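# Stand a sideways carton upright and open its lid

## Task

A closed carton is lying on its side on the table. Turn it upright so the lid is on top, then open it until the lid is roughly vertical or tilted back beyond vertical. When closed, the lid's tab tucks down inside the wall that carries the thumb notch.

## Robot and tools

Robot: two arms, left_arm and right_arm, each ending in an identical five-finger right hand, so the hands are not mirror images. The cameras are cam_head_left, cam_head_right, cam_high, cam_left_wrist and cam_right_wrist, all 896x504. There is a camera stand behind the arms.

Frames: the scene frame has its origin at table-top height, midway between the two nominal arm bases, with +z up, +x out over the table and left_arm on the +y side. The image sides do not follow the arm names. The actual bases sit at left_arm (-0.102, +0.488, +0.008) and right_arm (+0.059, -0.640, +0.008) m, each turned very slightly about z. Every hand pose, velocity, target and offset is expressed in that arm's own base frame. Fixed cameras and the table use the scene frame. Printed positions can be wrong by a few cm, more at long reach.

Hand point: a point 0.15 m out from the wrist face along the fingers and 0.05 m in front of the palm. Its +z runs along the straight fingers, +y points out of the palm, and +x runs across the palm away from the thumb. Straight fingertips extend 0.06 to 0.07 m past it along +z, and the finger centre lines lie 0.06 m toward -y. A wrist bracket on the little-finger side can strike things. With the palm level, the wrist can hang up to 0.13 m below the point (palm down) or 0.25 m (palm up) and reach the table first.

The row of 28 numbers: every value lies in [-1, 1], and both arms are always included. Order: left dx, dy, dz, rx, ry, rz; left little, ring, middle, index, thumb_bend, thumb_turn, force_limit, speed; then the same 14 for the right arm. dx..rz are an offset, not a pose. They are measured from that arm's Hand target as it stood when the action or move began, along the arm's base axes, and rotation is about the Hand target position. 1.0 equals 0.6 m or 180 degrees. rx, ry, rz form a single rotation vector. Sending the same offset again moves the arm further. Six zeros re-request the current Hand target. The controller clips commanded orientation to 32 degrees from the measured one.

Hand values are absolute motor targets, not offsets. -1 means open or straight and +1 means closed. For thumb_turn, -1 places the thumb beside the palm and +1 places it opposite the fingers. force_limit runs from -1 to +1, which is about 0 to 10 N at the fingertip (15 N for the two thumb motors). speed rises from nearly zero at -1 to full at +0.48 and stays full above that. No value means unchanged. To keep a hand as it is, repeat the last eight numbers you sent it. If nothing has been sent yet in this scene, use its hand_measured, hand_force_limit and hand_speed. With the thumb opposed, the hand grips objects 0.035 to 0.065 m thick, or handles down to 0.025 m. For a soft grip, close at speed -0.94 or below. To grip harder, raise force_limit and send a target more closed than hand_measured.

Tools:
- execute_actions(actions, cameras): actions is a list of actions. Each action is up to 15 rows, one per 1/30 s step, and a short action repeats its last row. Every row is offset from the action's start pose. Images are returned only when actions is empty or when cameras lists names. ["all"] gives every camera.
- move(target, speed, blend, stop_force, zero, blocking, cameras): drives straight paths toward target, which is one row or a list of up to 15 rows, all offsets from the same Hand targets. speed is in m/s, from 0.002 to 3.2 (default 0.25), and turns are capped at twice that value in rad/s. blend is in metres and rounds corners in a list. stop_force, from 4 to 120 N, ends an arm's path when the push against its motion exceeds that level. Do not rely on it while the hand turns, and leave it out when backing away from a contact. zero (default true) re-zeros before the move. blocking=false returns after about 0.5 s and cannot be combined with stop_force. Moves last from 0.5 to 10 s, and paths do not avoid obstacles. Keep paths away from an arm's own base.
- wait(seconds 0-10, cameras). stop(cameras) brakes a running move.
- zoom_image(camera, region [x0,y0,x1,y1] in pixels, up to 504x504).
- show_instructions() shows the reference images. zero_wrist_force(arm). finished_scene(scene) ends the current scene, given by its number, and cannot be undone.

Results: end_effector_position (m), end_effector_quat_wxyz and velocities, all in the arm's base frame. Hand target is the commanded pose that later offsets start from. hand_measured, hand_stopped_by (moving/target/force/stalled/fault) and hand_load_n follow the order of the hand numbers. Wrist force and torque are in the end-effector axes, and a third line shows the peak since the last report. Joint torques are also reported. The move: line gives the outcome (done, off_target, moving, held, fault) and limits (paced = the pose was clipped, held = steps were withheld). done only means the arm is at rest within 3 mm and 2 degrees. It does not rule out contact. A MOTOR HOT line warns of heating. If the hand point stops short, send the remaining distance as an offset.

Avoid: any outside force around 150 N, or joint contact torques at the limits (130 N m elbow, 46.9 N m wrists), which halt the arm for 10 s. Arms are stiff, so aiming even slightly beyond a firm contact can fault. Avoid contact between the two arms or hands, and slow, gentle touches are best. Do not drop the carton, let it fall far, or leave it off the table. Avoid heavy finger loads and holding stretched or blocked poses, which heat the motors.

Each tool is called as a command line: name --argument value for each argument, lists and objects as JSON in quotes; but a table of rows of numbers goes row by row, as --pt "numbers of a row", without its own name.

Reference images:

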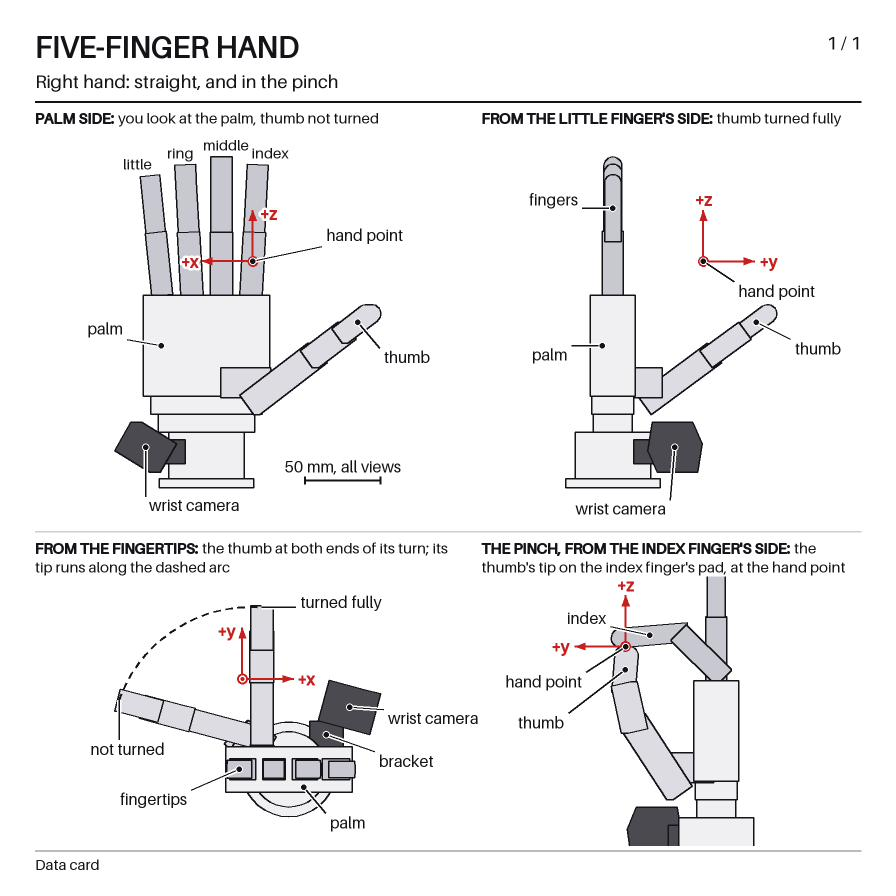

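## Session

execute_actions --actions '[]'

Scene clock: 0.00 s.
left_arm: end_effector_position=(-0.0665, +0.5832, +0.6266) hand_measured=(-1.000, -1.000, -1.000, -1.000, -1.000, -1.000) hand_load_n=(+0.0, +0.0, +0.0, +0.0, +0.0, +0.0) hand_stopped_by=(target, target, target, target, target, target) hand_force_limit=0.00 hand_speed=-0.80 end_effector_quat_wxyz=(-0.060, +0.713, -0.694, -0.083) | right_arm: end_effector_position=(-0.0408, -0.5892, +0.5123) hand_measured=(-1.000, -1.000, -1.000, -1.000, -1.000, -1.000) hand_load_n=(+0.0, +0.0, +0.0, +0.0, +0.0, +0.0) hand_stopped_by=(target, target, target, target, target, target) hand_force_limit=0.00 hand_speed=-0.80 end_effector_quat_wxyz=(-0.063, +0.769, +0.635, -0.037)
Joint positions: left_arm=[1.208 -1.527 1.336 1.584 1.466 -1.952] | right_arm=[-1.986 -1.432 1.433 1.56 1.717 -1.795]
Joint velocities: within noise
Joint torques (N m): no reading
Wrist force (N): no reading
Wrist torque (N m): no reading
Wrist force, peak (N): no reading
Hand target: left_arm -0.0665, +0.5832, +0.6266; -0.060, +0.713, -0.694, -0.083 | right_arm -0.0408, -0.5892, +0.5123; -0.063, +0.769, +0.635, -0.037

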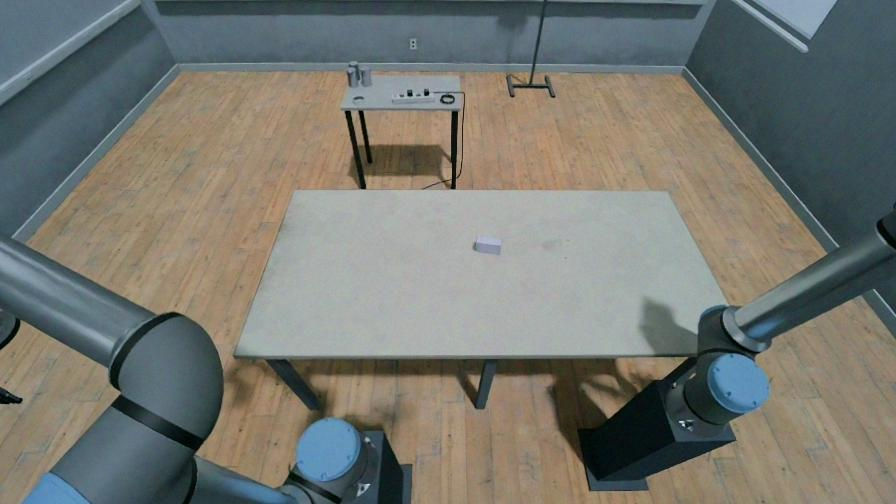

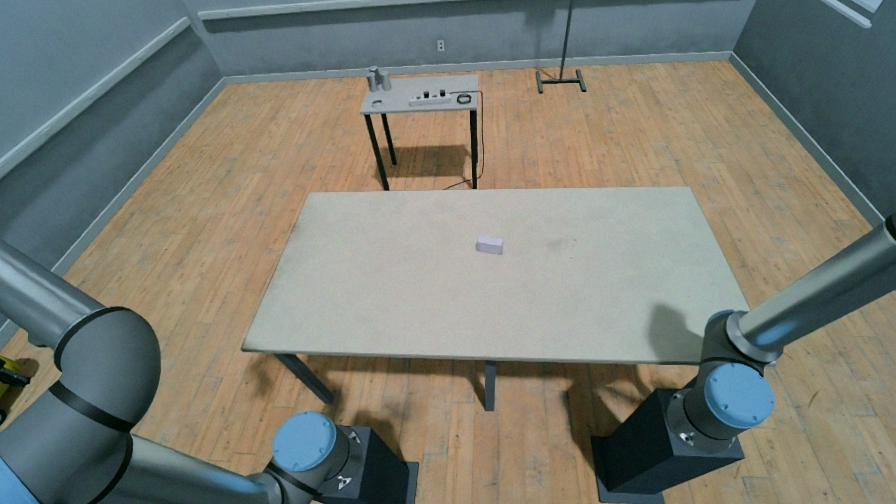

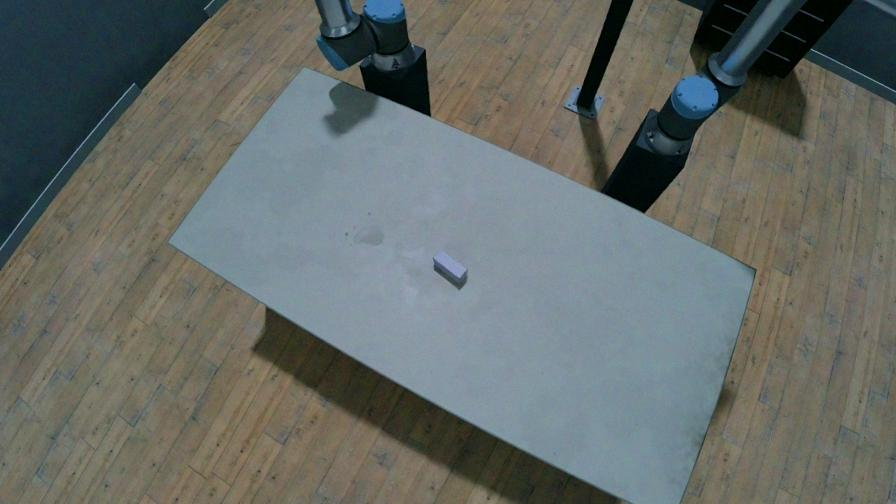

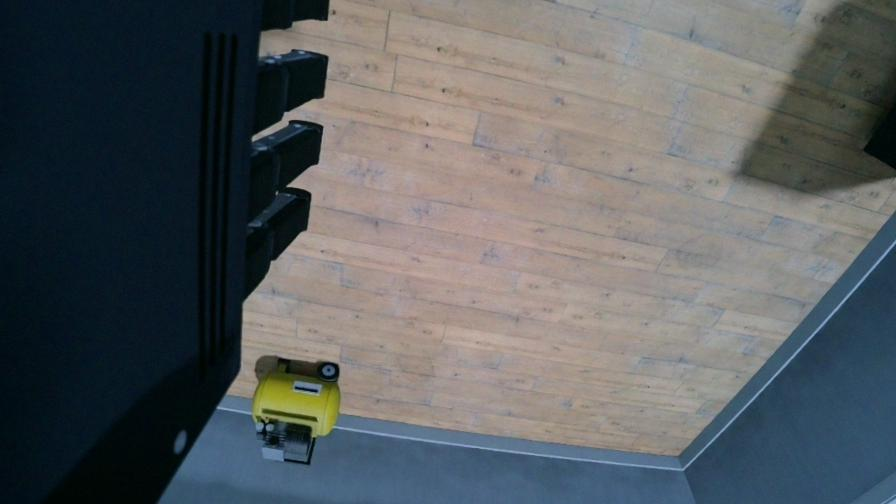

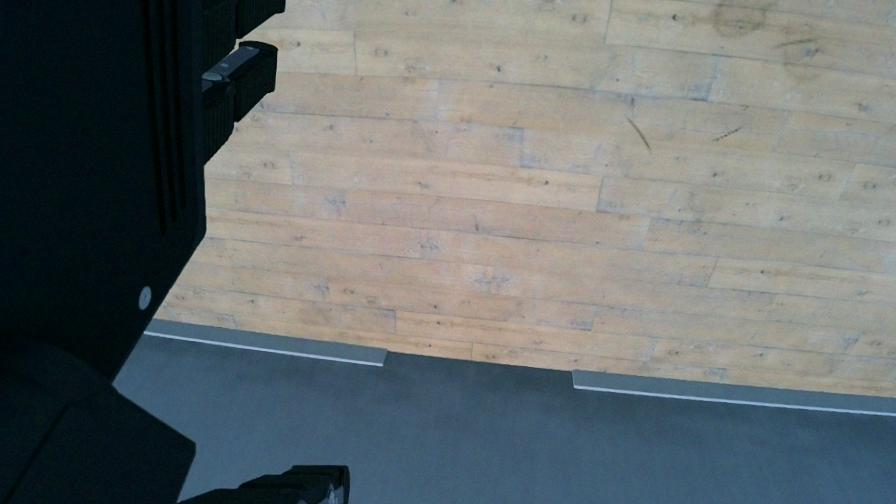

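zoom_image --camera "cam_high" --region '[400, 225, 500, 310]'

zoom_image --camera "cam_head_left" --region '[440, 210, 540, 280]'

zoom_image --camera "cam_head_right" --region '[440, 210, 540, 280]'

Scaled by 5.040 from the camera's 896x504 image, which has a finer 1280x720 frame.

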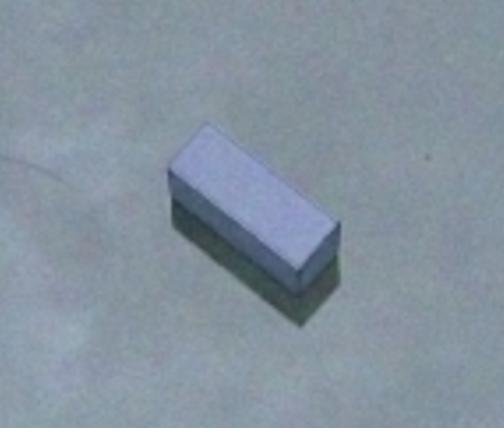

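Scaled by 5.040 from the camera's 896x504 image, which has a finer 1280x720 frame.

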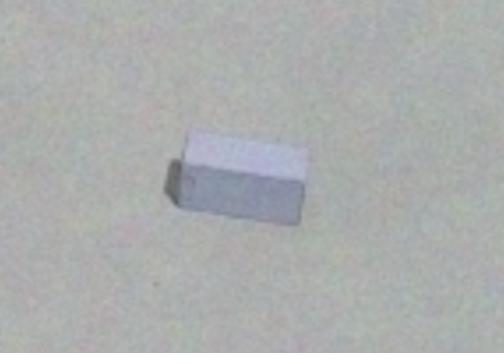

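Scaled by 5.040 from the camera's 896x504 image, which has a finer 1280x720 frame.

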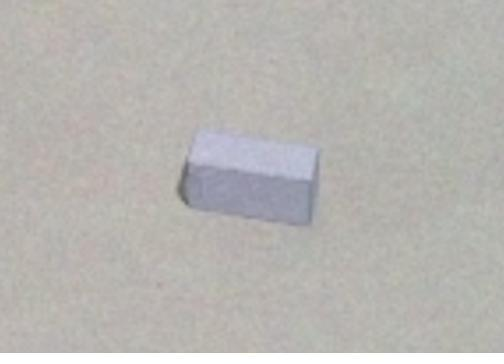

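move --target '[0.7775, -0.222, -0.044, 0, 0, -0.25, -1, -1, -1, -1, -1, -1, 0, -0.8, -0.7, 0.3, 0.1, 0, 0, 0, -1, -1, -1, -1, -1, -1, 0, -0.8]' --speed 0.3

Scene clock: 14.97 s.
left_arm: end_effector_position=(+0.4000, +0.4500, +0.6002) hand_measured=(-1.000, -1.000, -1.000, -1.000, -1.000, -1.000) hand_load_n=(+0.0, +0.0, +0.0, +0.0, +0.0, +0.0) hand_stopped_by=(target, target, target, target, target, target) hand_force_limit=0.00 hand_speed=-0.80 end_effector_quat_wxyz=(+0.087, -0.393, +0.914, +0.054) | right_arm: end_effector_position=(-0.4608, -0.4093, +0.5723) hand_measured=(-1.000, -1.000, -1.000, -1.000, -1.000, -1.000) hand_load_n=(+0.0, +0.0, +0.0, +0.0, +0.0, +0.0) hand_stopped_by=(target, target, target, target, target, target) hand_force_limit=0.00 hand_speed=-0.80 end_effector_quat_wxyz=(-0.063, +0.769, +0.635, -0.037)
Joint positions: left_arm=[0.377 -1.501 1.356 1.543 1.459 -1.997] | right_arm=[-2.757 -1.343 1.2 1.605 1.668 -2.571]
Joint torques (N m): left_arm=[-6.15 -53.18 -26.84 7.73 -1.38 -0.93] | right_arm=[-6.5 -68.26 -35.7 -0.53 2.8 -0.5]
Wrist force (N): left_arm=[-0.2 0.2 -0.1] | right_arm=[-0.7 -0.1 0.3]
Wrist torque (N m): left_arm=[0.05 0.04 -0.02] | right_arm=[-0.03 0.10 -0.16]
Wrist force, peak (N): left_arm=[-0.9 -2.5 -0.1] | right_arm=[-0.5 2.8 -0.2]
Hand target: left_arm +0.4000, +0.4500, +0.6002; +0.087, -0.393, +0.914, +0.054 | right_arm -0.4608, -0.4092, +0.5723; -0.063, +0.769, +0.635, -0.037
Off the commanded pose: left_arm 0.000 m, 0 deg | right_arm 0.000 m, 0 deg.
move: done

move --target '[0.333, -0.667, -0.083, 0, 0, -0.25, -1, -1, -1, -1, -1, -1, 0, -0.8, 0.7, -0.3, 0, 0, 0, 0.2, -1, -1, -1, -1, -1, -1, 0, -0.8]' --speed 0.3

move --target '[0.11, -0.69, -0.167, 0, 0, 0, -1, -1, -1, -1, -1, -1, 0, -0.8, 0.65, 0.15, 0, 0, 0, 0.3, -1, -1, -1, -1, -1, -1, 0, -0.8]' --speed 0.3 --cameras '["cam_left_wrist", "cam_head_left", "cam_high"]'

Scene clock: 18.47 s.
left_arm: end_effector_position=(+0.5998, +0.0498, +0.5504) hand_measured=(-1.000, -1.000, -1.000, -1.000, -1.000, -1.000) hand_load_n=(+0.0, +0.0, +0.0, +0.0, +0.0, +0.0) hand_stopped_by=(target, target, target, target, target, target) hand_force_limit=0.00 hand_speed=-0.80 end_effector_quat_wxyz=(+0.101, -0.014, +0.995, +0.016) | right_arm: end_effector_position=(-0.0409, -0.5892, +0.5723) hand_measured=(-1.000, -1.000, -1.000, -1.000, -1.000, -1.000) hand_load_n=(+0.0, +0.0, +0.0, +0.0, +0.0, +0.0) hand_stopped_by=(target, target, target, target, target, target) hand_force_limit=0.00 hand_speed=-0.80 end_effector_quat_wxyz=(-0.048, +0.536, +0.841, -0.055)
Joint positions: left_arm=[-0.382 -1.513 1.456 1.452 1.463 -1.971] | right_arm=[-1.997 -1.397 1.269 1.604 1.682 -2.44]
Joint torques (N m): left_arm=[-6.62 -55.57 -25.98 7.66 -2.01 -0.82] | right_arm=[12.58 -74.15 -27.79 0.95 0.33 -1.95]
Wrist force (N): left_arm=[0.3 -0.1 0.3] | right_arm=[-0.4 -0.2 0.2]
Wrist torque (N m): left_arm=[-0.02 -0.05 -0.03] | right_arm=[-0.06 0.06 -0.10]
Wrist force, peak (N): left_arm=[-0.6 -2.5 0.8] | right_arm=[-2.6 1.9 -0.2]
Hand target: left_arm +0.5998, +0.0498, +0.5504; +0.101, -0.014, +0.995, +0.016 | right_arm -0.0408, -0.5892, +0.5723; -0.048, +0.536, +0.841, -0.055
Off the commanded pose: left_arm 0.000 m, 0 deg | right_arm 0.000 m, 0 deg.
move: done

Scene clock: 20.53 s.
left_arm: end_effector_position=(+0.6657, -0.3641, +0.4503) hand_measured=(-1.000, -1.000, -1.000, -1.000, -1.000, -1.000) hand_load_n=(+0.0, +0.0, +0.0, +0.0, +0.0, +0.0) hand_stopped_by=(target, target, target, target, target, target) hand_force_limit=0.00 hand_speed=-0.80 end_effector_quat_wxyz=(+0.101, -0.014, +0.995, +0.016) | right_arm: end_effector_position=(+0.3492, -0.4993, +0.5723) hand_measured=(-1.000, -1.000, -1.000, -1.000, -1.000, -1.000) hand_load_n=(+0.0, +0.0, +0.0, +0.0, +0.0, +0.0) hand_stopped_by=(target, target, target, target, target, target) hand_force_limit=0.00 hand_speed=-0.80 end_effector_quat_wxyz=(-0.018, +0.095, +0.993, -0.071)
Joint positions: left_arm=[-0.881 -1.142 1.181 1.43 1.392 -2.471] | right_arm=[-1.305 -1.349 1.205 1.595 1.655 -2.689]
Joint torques (N m): left_arm=[-1.07 -69.64 -35.4 -0.19 0.56 0.52] | right_arm=[7.9 -76.01 -29.48 1.87 3.12 1.17]
Wrist force (N): left_arm=[0.2 -0.1 0.3] | right_arm=[-0.4 0.4 0.4]
Wrist torque (N m): left_arm=[0.00 0.00 -0.08] | right_arm=[0.04 0.05 -0.09]
Wrist force, peak (N): left_arm=[-0.2 -2.4 0.6] | right_arm=[-3.0 0.9 0.1]
Hand target: left_arm +0.6658, -0.3642, +0.4502; +0.101, -0.014, +0.995, +0.016 | right_arm +0.3492, -0.4992, +0.5723; -0.018, +0.095, +0.993, -0.071
Off the commanded pose: left_arm 0.000 m, 0 deg | right_arm 0.000 m, 0 deg.
move: done
Images, in order (width x height): cam_head_left 896x504, cam_high 896x504, cam_left_wrist 896x504.

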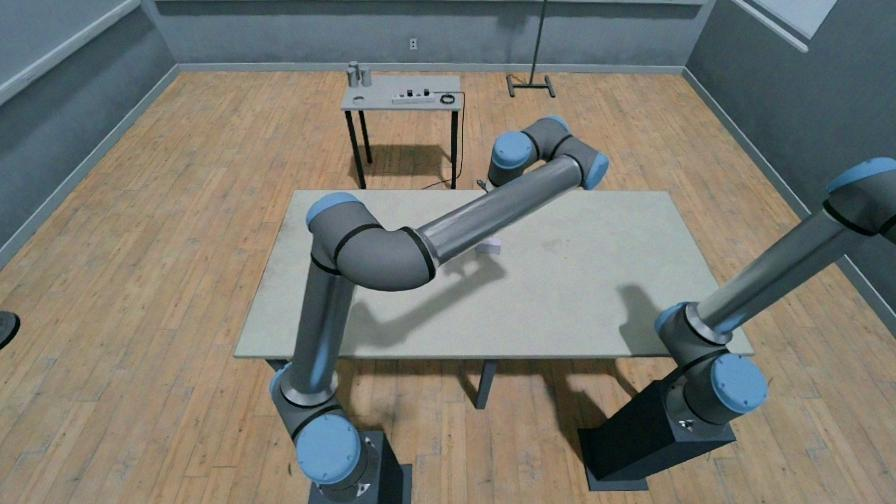

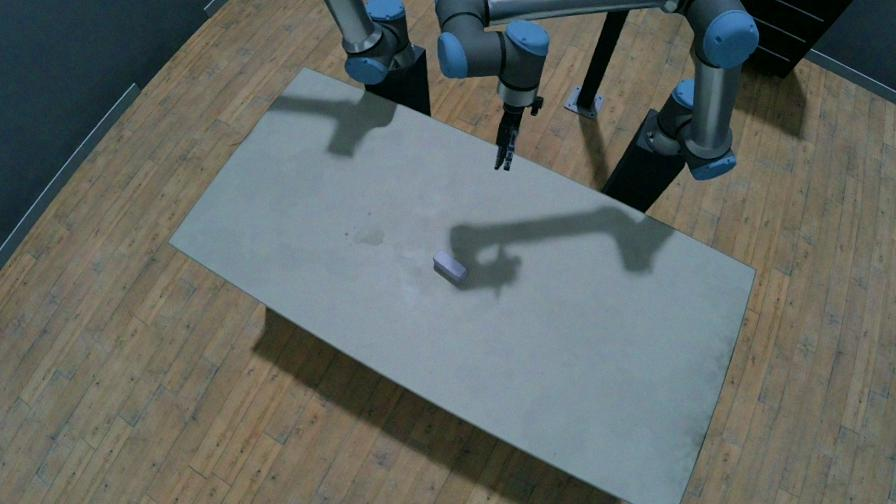

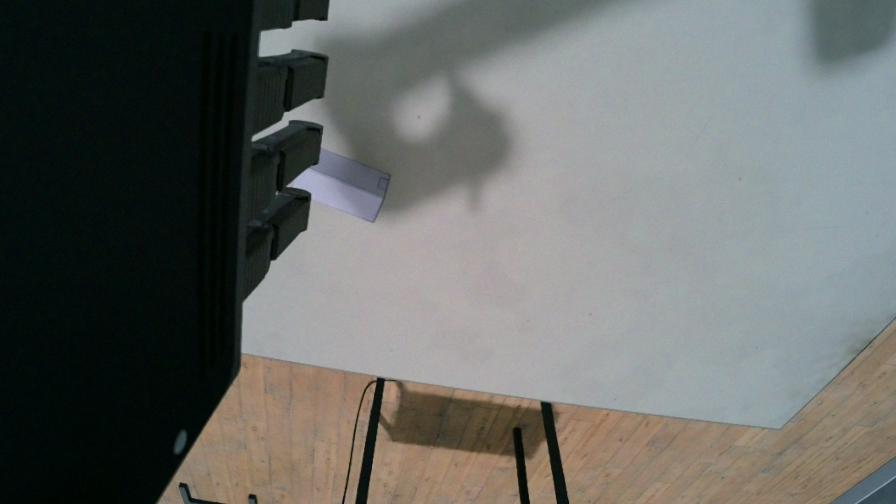

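zoom_image --camera "cam_left_wrist" --region '[280, 130, 420, 240]'

Scaled by 3.600 from the camera's 896x504 image, which has a finer 1280x720 frame.

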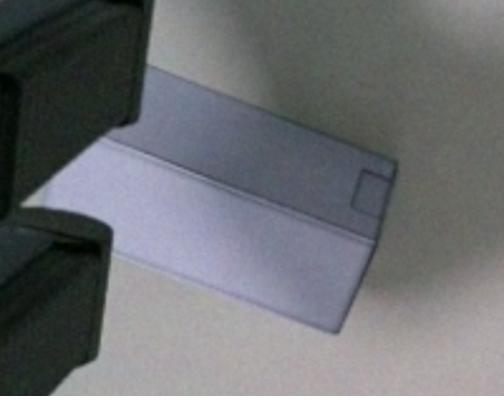

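move --target '[0, -0.2, 0, 0, 0, 0, -1, -1, -1, -1, -1, -1, 0, -0.8, 0, 0, 0, 0, 0, 0, -1, -1, -1, -1, -1, -1, 0, -0.8]' --speed 0.2 --cameras '["cam_left_wrist"]'

zoom_image --camera "cam_left_wrist" --region '[360, 110, 540, 250]'

Scene clock: 26.40 s.
left_arm: end_effector_position=(+0.6658, -0.4841, +0.4502) hand_measured=(-1.000, -1.000, -1.000, -1.000, -1.000, -1.000) hand_load_n=(+0.0, +0.0, +0.0, +0.0, +0.0, +0.0) hand_stopped_by=(target, target, target, target, target, target) hand_force_limit=0.00 hand_speed=-0.80 end_effector_quat_wxyz=(+0.101, -0.014, +0.995, +0.016) | right_arm: end_effector_position=(+0.3492, -0.4992, +0.5723) hand_measured=(-1.000, -1.000, -1.000, -1.000, -1.000, -1.000) hand_load_n=(+0.5, +0.0, +0.0, +0.0, +0.0, +0.0) hand_stopped_by=(target, target, target, target, target, target) hand_force_limit=0.00 hand_speed=-0.80 end_effector_quat_wxyz=(-0.018, +0.095, +0.993, -0.071)
Joint positions: left_arm=[-0.978 -0.994 0.959 1.521 1.383 -2.568] | right_arm=[-1.305 -1.349 1.205 1.595 1.655 -2.689]
Joint torques (N m): left_arm=[5.26 -85.81 -40.19 0.14 0.97 1.31] | right_arm=[15.48 -78.9 -26.73 -0.47 3.25 -0.07]
Wrist force (N): left_arm=[-0.1 -0.1 -0.2] | right_arm=[-0.4 0.1 0.2]
Wrist torque (N m): left_arm=[0.01 0.04 -0.10] | right_arm=[0.01 0.05 -0.09]
Wrist force, peak (N): left_arm=[0.0 -2.5 -0.2] | right_arm=[-1.2 -0.3 0.5]
Hand target: left_arm +0.6658, -0.4842, +0.4502; +0.101, -0.014, +0.995, +0.016 | right_arm +0.3492, -0.4992, +0.5723; -0.018, +0.095, +0.993, -0.071
Off the commanded pose: left_arm 0.000 m, 0 deg | right_arm 0.000 m, 0 deg.
move: done
Images, in order (width x height): cam_left_wrist 896x504.

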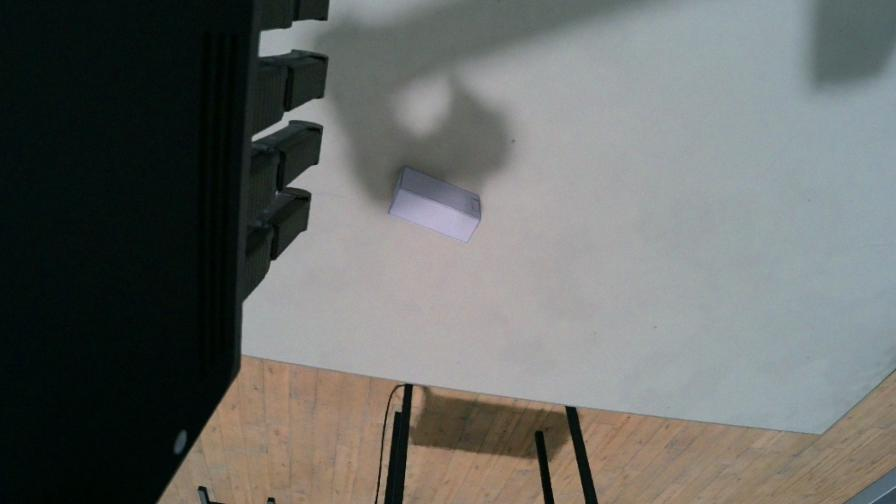

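Scaled by 2.800 from the camera's 896x504 image, which has a finer 1280x720 frame.

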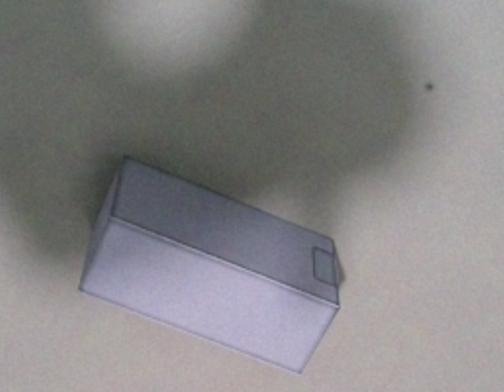

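move --target '[0, 0, -0.25, 0, 0, 0, -1, -1, -1, -1, -1, -1, 0, -0.8, 0, 0, 0, 0, 0, 0, -1, -1, -1, -1, -1, -1, 0, -0.8]' --speed 0.2 --cameras '["cam_left_wrist", "cam_high"]'

zoom_image --camera "cam_left_wrist" --region '[350, 200, 530, 340]'

Scene clock: 31.53 s.
left_arm: end_effector_position=(+0.6658, -0.4842, +0.3002) hand_measured=(-1.000, -1.000, -1.000, -1.000, -1.000, -1.000) hand_load_n=(-0.5, +0.0, +0.0, +0.0, +0.0, +0.0) hand_stopped_by=(target, target, target, target, target, target) hand_force_limit=0.00 hand_speed=-0.80 end_effector_quat_wxyz=(+0.101, -0.014, +0.995, +0.016) | right_arm: end_effector_position=(+0.3492, -0.4992, +0.5723) hand_measured=(-1.000, -1.000, -1.000, -1.000, -1.000, -1.000) hand_load_n=(+0.0, +0.0, +0.0, +0.0, +0.0, +0.0) hand_stopped_by=(target, target, target, target, target, target) hand_force_limit=0.00 hand_speed=-0.80 end_effector_quat_wxyz=(-0.018, +0.095, +0.993, -0.071)
Joint positions: left_arm=[-0.978 -0.969 1.183 1.272 1.383 -2.568] | right_arm=[-1.305 -1.349 1.205 1.595 1.655 -2.689]
Joint torques (N m): left_arm=[-10.66 -104.14 -34.57 5.7 -2.67 1.71] | right_arm=[16.15 -78.64 -26.83 -0.41 3.07 0.04]
Wrist force (N): left_arm=[0.5 0.2 0.2] | right_arm=[-0.4 0.3 0.2]
Wrist torque (N m): left_arm=[0.05 -0.06 -0.07] | right_arm=[0.03 0.05 -0.10]
Wrist force, peak (N): left_arm=[-0.4 0.0 -2.5] | right_arm=[-1.2 0.0 0.0]
Hand target: left_arm +0.6658, -0.4842, +0.3002; +0.101, -0.014, +0.995, +0.016 | right_arm +0.3492, -0.4992, +0.5723; -0.018, +0.095, +0.993, -0.071
Off the commanded pose: left_arm 0.000 m, 0 deg | right_arm 0.000 m, 0 deg.
move: done
Images, in order (width x height): cam_high 896x504, cam_left_wrist 896x504.

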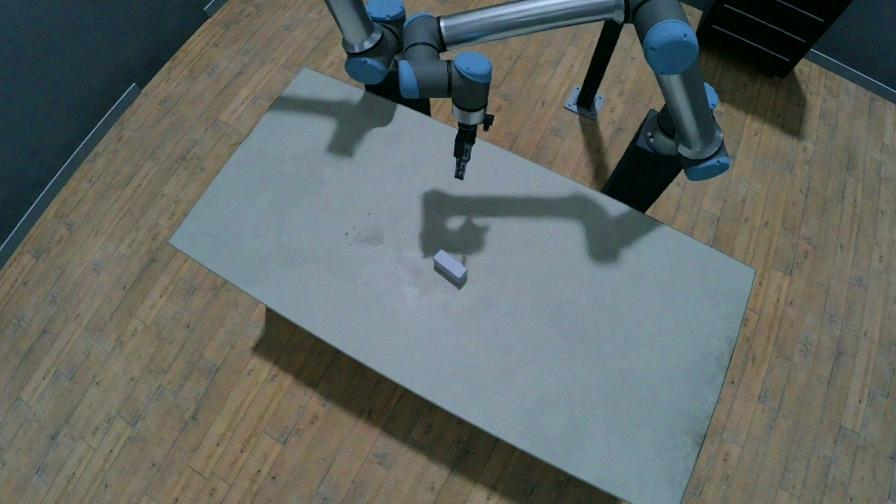

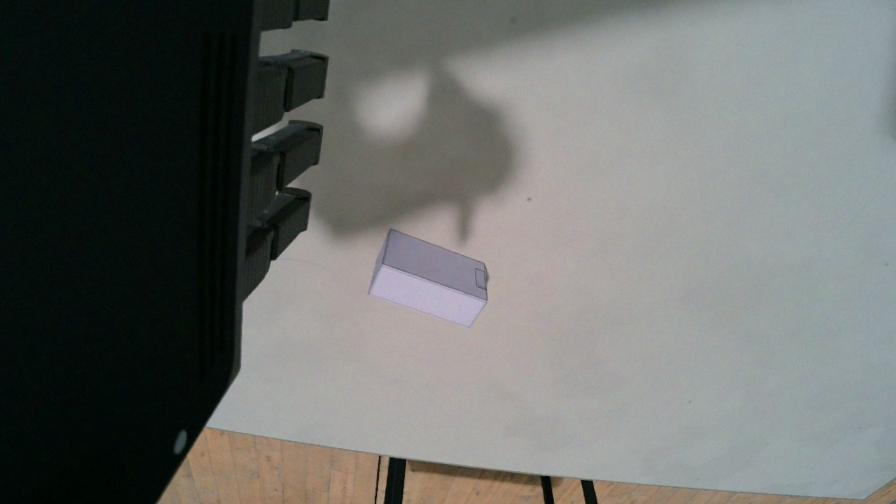

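Scaled by 2.800 from the camera's 896x504 image, which has a finer 1280x720 frame.

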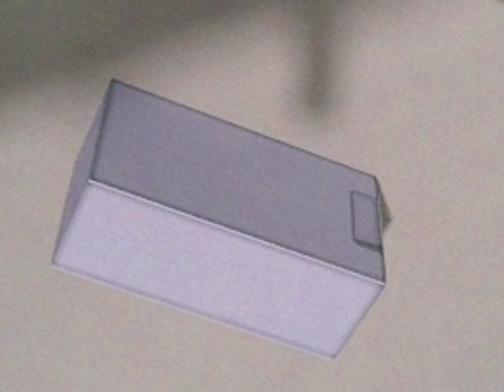

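move --target '[0.3398, 0.3503, -0.2503, -0.3283, 0.3602, 0.3649, -1, -1, -1, -1, -1, 1, 0, -0.2, 0, 0, 0, 0, 0, 0, -1, -1, -1, -1, -1, -1, 0, -0.8]' --speed 0.25 --cameras '["cam_left_wrist", "cam_high", "cam_head_left"]'

Scene clock: 98.60 s.
left_arm: end_effector_position=(+0.8696, -0.2740, +0.1500) hand_measured=(-1.000, -1.000, -1.000, -1.000, -1.000, +1.000) hand_load_n=(+0.0, +0.0, +0.0, +0.0, +0.0, +0.0) hand_stopped_by=(target, target, target, target, target, target) hand_force_limit=0.00 hand_speed=-0.20 end_effector_quat_wxyz=(-0.436, -0.532, +0.623, -0.373) | right_arm: end_effector_position=(+0.3492, -0.4992, +0.5723) hand_measured=(-1.000, -1.000, -1.000, -1.000, -1.000, -1.000) hand_load_n=(+0.0, -0.5, +0.0, +0.0, +0.0, +0.0) hand_stopped_by=(target, target, target, target, target, target) hand_force_limit=0.00 hand_speed=-0.80 end_effector_quat_wxyz=(-0.018, +0.095, +0.993, -0.071)
Joint positions: left_arm=[-0.228 -0.521 0.864 1.035 2.786 -3.346] | right_arm=[-1.305 -1.349 1.205 1.595 1.655 -2.689]
Joint torques (N m): left_arm=[-10.49 -102.82 -41.39 7.32 0.61 -0.16] | right_arm=[14.77 -77.8 -27.05 -0.34 3.26 0.02]
Wrist force (N): left_arm=[-1.1 -0.6 0.3] | right_arm=[-0.2 -0.6 -0.4]
Wrist torque (N m): left_arm=[-0.16 0.00 0.05] | right_arm=[-0.07 0.04 -0.11]
Wrist force, peak (N): left_arm=[-2.2 -1.1 -0.7] | right_arm=[-1.2 -0.4 0.3]
Hand target: left_arm +0.8696, -0.2740, +0.1500; -0.437, -0.532, +0.623, -0.373 | right_arm +0.3492, -0.4992, +0.5723; -0.018, +0.095, +0.993, -0.071
Off the commanded pose: left_arm 0.000 m, 0 deg | right_arm 0.000 m, 0 deg.
move: done
Images, in order (width x height): cam_head_left 896x504, cam_high 896x504, cam_left_wrist 896x504.

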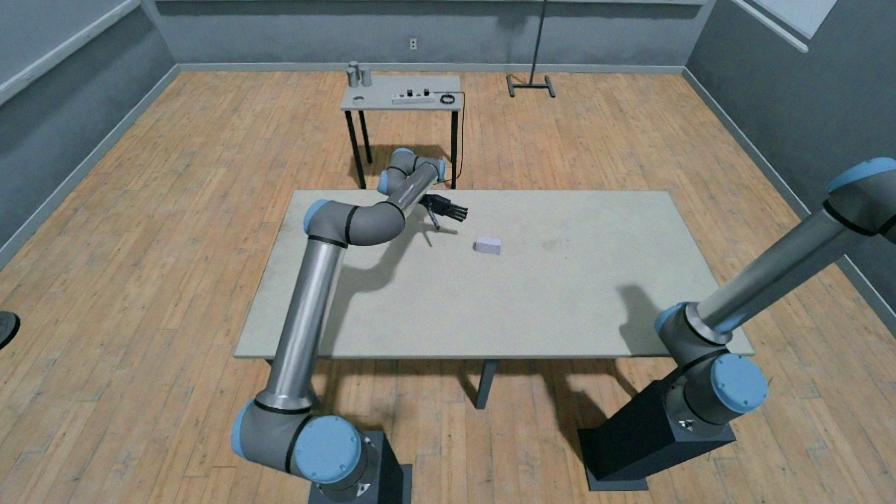

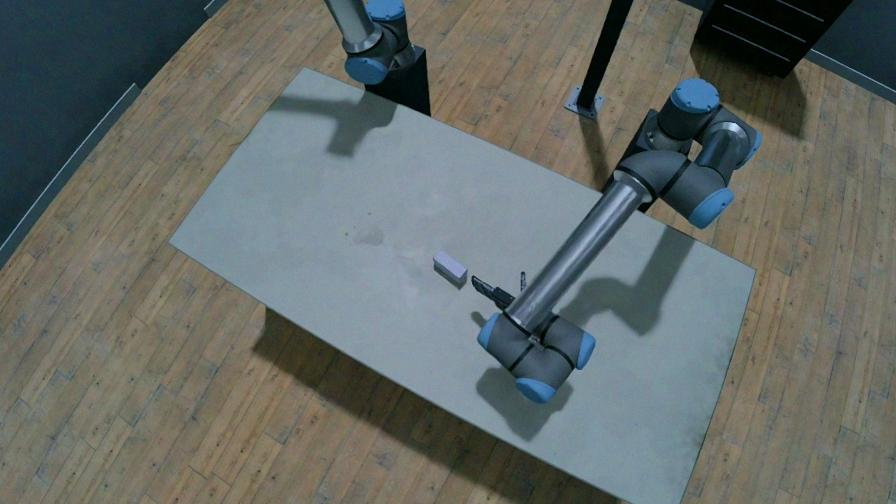

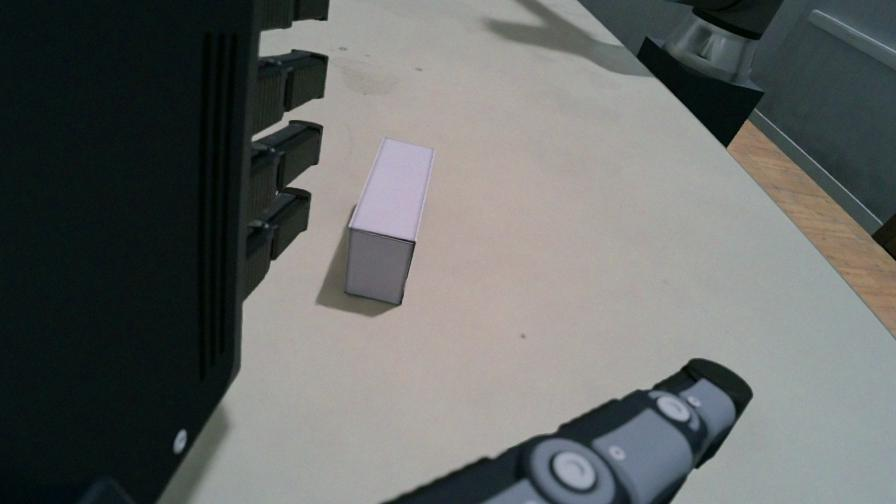

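move --target '[0.0292, -0.0147, -0.2, 0, 0, 0, -1, -1, -0.88, -0.88, -1, 1, 0, -0.2, 0, 0, 0, 0, 0, 0, -1, -1, -1, -1, -1, -1, 0, -0.8]' --speed 0.12 --cameras '["cam_left_wrist", "cam_head_right", "cam_high"]'

Scene clock: 110.63 s.
left_arm: end_effector_position=(+0.8873, -0.2829, +0.0300) hand_measured=(-1.000, -1.000, -0.880, -0.880, -1.000, +1.000) hand_load_n=(+0.0, +0.0, +0.0, +0.0, +0.0, +0.0) hand_stopped_by=(target, target, target, target, target, target) hand_force_limit=0.00 hand_speed=-0.20 end_effector_quat_wxyz=(-0.436, -0.532, +0.623, -0.373) | right_arm: end_effector_position=(+0.3492, -0.4992, +0.5723) hand_measured=(-1.000, -1.000, -1.000, -1.000, -1.000, -1.000) hand_load_n=(+0.0, +0.0, +0.0, +0.0, +0.0, +0.0) hand_stopped_by=(target, target, target, target, target, target) hand_force_limit=0.00 hand_speed=-0.80 end_effector_quat_wxyz=(-0.018, +0.095, +0.993, -0.071)
Joint positions: left_arm=[-0.233 -0.386 0.813 0.938 2.786 -3.36] | right_arm=[-1.305 -1.349 1.205 1.595 1.655 -2.689]
Joint torques (N m): left_arm=[-6.75 -128.66 -22.14 7.96 -0.73 0.78] | right_arm=[14.07 -78.23 -26.42 -0.4 3.16 0.22]
Wrist force (N): left_arm=[-1.0 -0.4 0.0] | right_arm=[-0.3 -0.1 0.1]
Wrist torque (N m): left_arm=[-0.11 0.02 0.19] | right_arm=[-0.01 0.04 -0.10]
Wrist force, peak (N): left_arm=[-2.6 -0.8 0.6] | right_arm=[-1.0 0.1 0.6]
Hand target: left_arm +0.8872, -0.2828, +0.0300; -0.437, -0.532, +0.623, -0.373 | right_arm +0.3492, -0.4992, +0.5723; -0.018, +0.095, +0.993, -0.071
Off the commanded pose: left_arm 0.000 m, 0 deg | right_arm 0.000 m, 0 deg.
move: done
Images, in order (width x height): cam_head_right 896x504, cam_high 896x504, cam_left_wrist 896x504.

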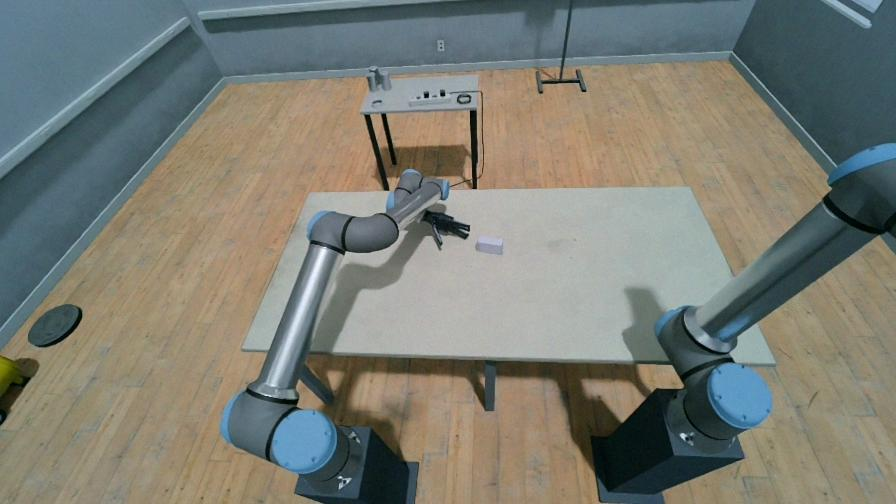

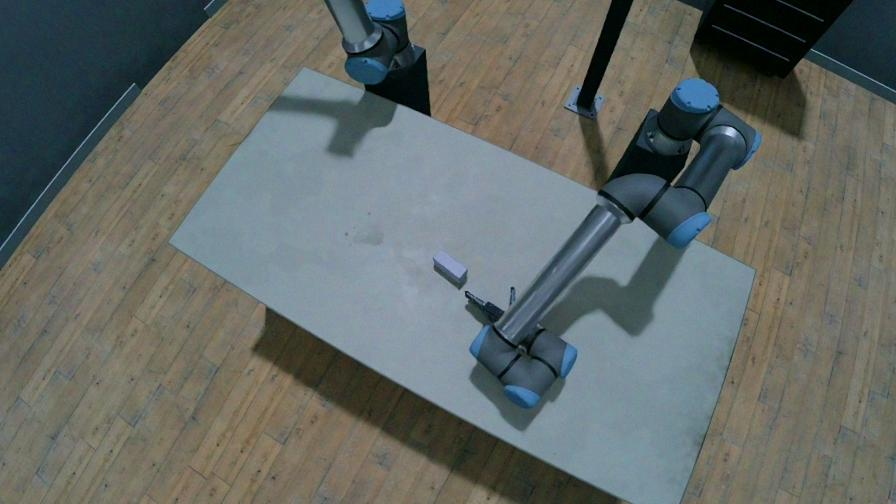

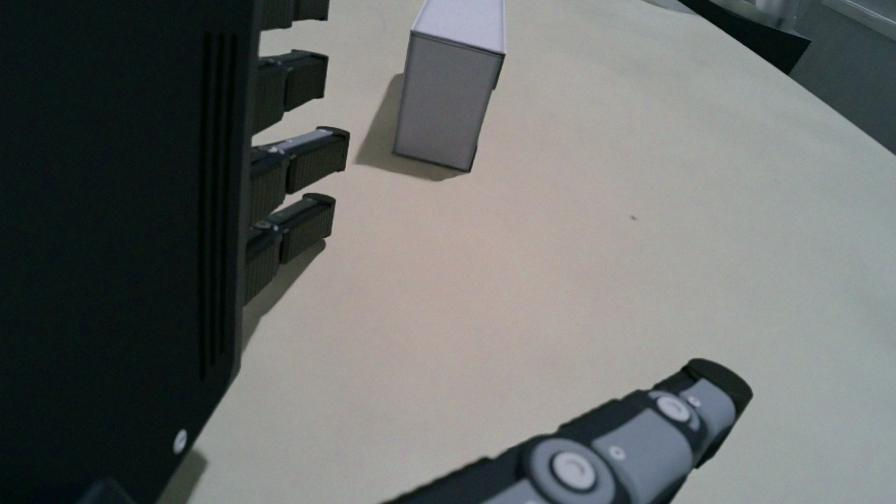

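zoom_image --camera "cam_left_wrist" --region '[370, 0, 540, 190]'

Scaled by 2.653 from the camera's 896x504 image, which has a finer 1280x720 frame.

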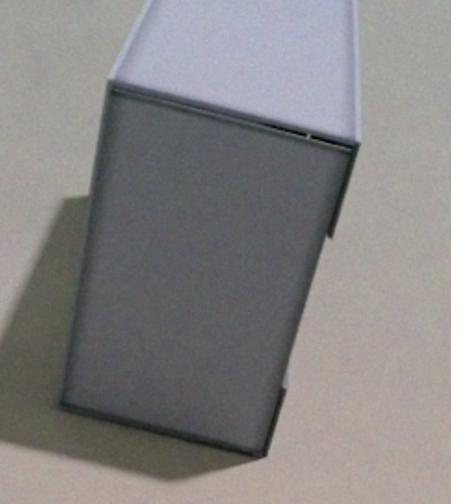

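move --target '[-0.038, -0.245, 0, 0, 0, 0, -1, -1, -0.88, -0.88, -1, 1, 0, -0.2, 0, 0, 0, 0, 0, 0, -1, -1, -1, -1, -1, -1, 0, -0.8]' --speed 0.08 --stop_force 8 --cameras '["cam_left_wrist", "cam_head_right", "cam_high"]'

Scene clock: 116.50 s.
left_arm: end_effector_position=(+0.8644, -0.4298, +0.0300) hand_measured=(-1.000, -1.000, -0.880, -0.880, -1.000, +1.000) hand_load_n=(+0.0, +0.0, +0.0, +0.0, +0.0, +0.5) hand_stopped_by=(target, target, target, target, target, target) hand_force_limit=0.00 hand_speed=-0.20 end_effector_quat_wxyz=(-0.437, -0.532, +0.623, -0.373) | right_arm: end_effector_position=(+0.3492, -0.4992, +0.5723) hand_measured=(-1.000, -1.000, -1.000, -1.000, -1.000, -1.000) hand_load_n=(+0.0, +0.0, +0.0, +0.0, +0.0, +0.0) hand_stopped_by=(target, target, target, target, target, target) hand_force_limit=0.00 hand_speed=-0.80 end_effector_quat_wxyz=(-0.018, +0.095, +0.993, -0.071)
Joint positions: left_arm=[-0.385 -0.459 0.889 0.585 2.728 -3.738] | right_arm=[-1.305 -1.349 1.205 1.595 1.655 -2.689]
Joint torques (N m): left_arm=[11.44 -99.04 -40.8 7.06 5.8 0.23] | right_arm=[14.32 -77.17 -26.82 -0.47 3.07 0.3]
Wrist force (N): left_arm=[-1.3 -0.9 -0.2] | right_arm=[-0.8 0.1 0.2]
Wrist torque (N m): left_arm=[-0.17 0.05 -0.05] | right_arm=[0.01 0.10 -0.13]
Wrist force, peak (N): left_arm=[-1.4 -0.9 1.5] | right_arm=[-1.1 -0.6 -0.3]
Hand target: left_arm +0.8644, -0.4298, +0.0300; -0.437, -0.532, +0.623, -0.373 | right_arm +0.3492, -0.4992, +0.5723; -0.018, +0.095, +0.993, -0.071
Off the commanded pose: left_arm 0.000 m, 0 deg | right_arm 0.000 m, 0 deg.
move: done
Images, in order (width x height): cam_head_right 896x504, cam_high 896x504, cam_left_wrist 896x504.

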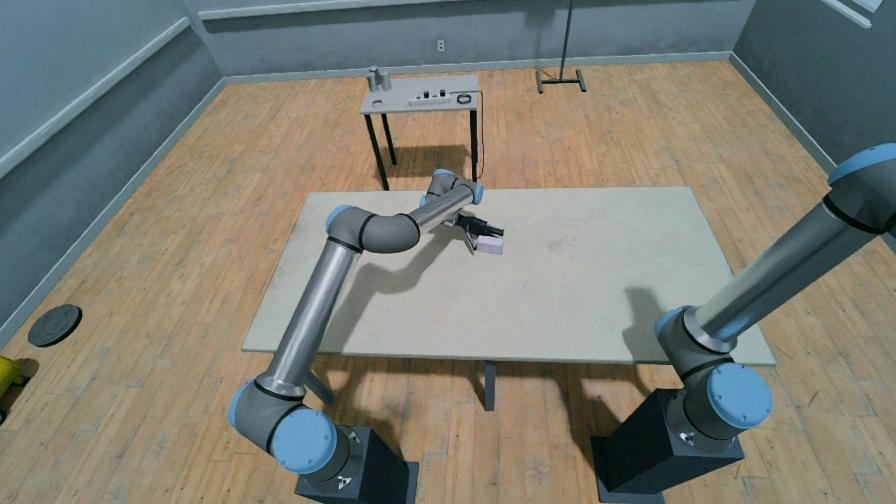

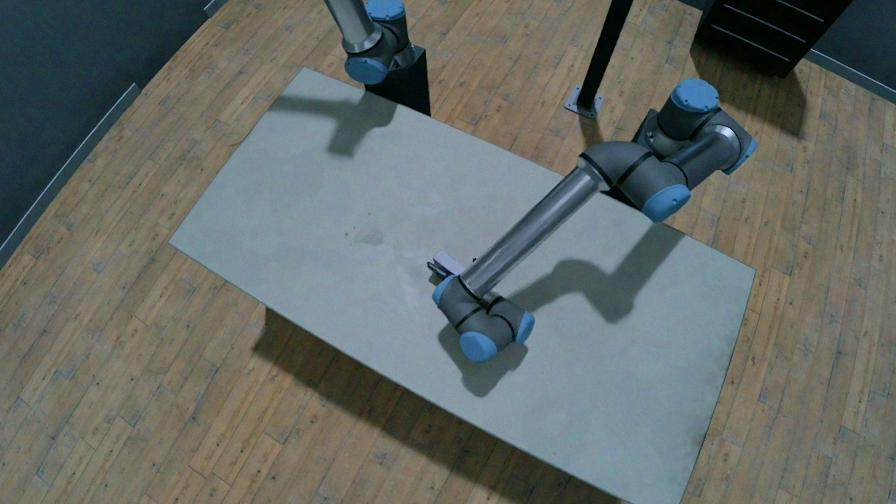

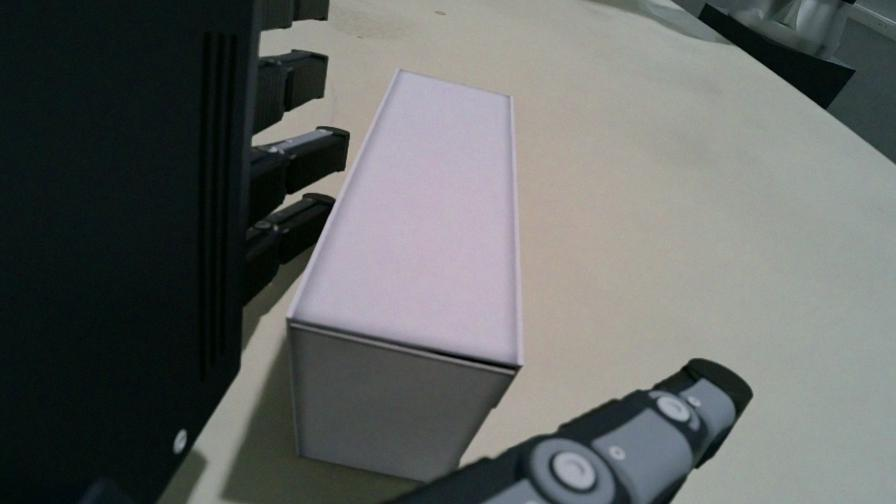

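move --target '[-0.0135, 0.0021, 0, 0, 0, 0, -1, -1, -0.88, -0.88, -1, 1, 0, -0.2, 0, 0, 0, 0, 0, 0, -1, -1, -1, -1, -1, -1, 0, -0.8]' --speed 0.03 --cameras '["cam_left_wrist"]'

Scene clock: 120.67 s.
left_arm: end_effector_position=(+0.8562, -0.4286, +0.0301) hand_measured=(-1.000, -1.000, -0.880, -0.880, -1.000, +1.000) hand_load_n=(+0.0, +0.0, -0.5, +0.0, +0.0, +0.5) hand_stopped_by=(target, target, target, target, target, target) hand_force_limit=0.00 hand_speed=-0.20 end_effector_quat_wxyz=(-0.436, -0.532, +0.623, -0.373) | right_arm: end_effector_position=(+0.3492, -0.4992, +0.5723) hand_measured=(-1.000, -1.000, -1.000, -1.000, -1.000, -1.000) hand_load_n=(+0.0, +0.0, +0.0, +0.0, +0.0, +0.0) hand_stopped_by=(target, target, target, target, target, target) hand_force_limit=0.00 hand_speed=-0.80 end_effector_quat_wxyz=(-0.018, +0.095, +0.993, -0.071)
Joint positions: left_arm=[-0.387 -0.475 0.923 0.564 2.727 -3.742] | right_arm=[-1.305 -1.349 1.205 1.595 1.655 -2.689]
Joint torques (N m): left_arm=[-12.67 -98.97 -41.9 4.76 -1.86 -1.18] | right_arm=[14.2 -77.32 -27.56 -0.35 3.02 0.46]
Wrist force (N): left_arm=[-1.4 -0.7 -0.2] | right_arm=[-1.2 0.2 0.0]
Wrist torque (N m): left_arm=[-0.15 0.09 0.07] | right_arm=[0.03 0.18 -0.14]
Wrist force, peak (N): left_arm=[-1.7 -1.3 -0.1] | right_arm=[-1.3 -0.2 0.3]
Hand target: left_arm +0.8563, -0.4286, +0.0300; -0.437, -0.532, +0.623, -0.373 | right_arm +0.3492, -0.4992, +0.5723; -0.018, +0.095, +0.993, -0.071
Off the commanded pose: left_arm 0.000 m, 0 deg | right_arm 0.000 m, 0 deg.
move: done
Images, in order (width x height): cam_left_wrist 896x504.

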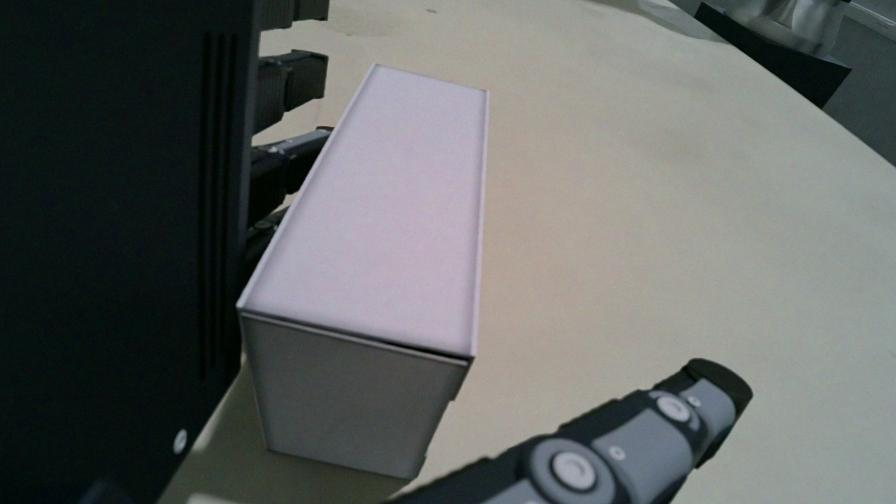

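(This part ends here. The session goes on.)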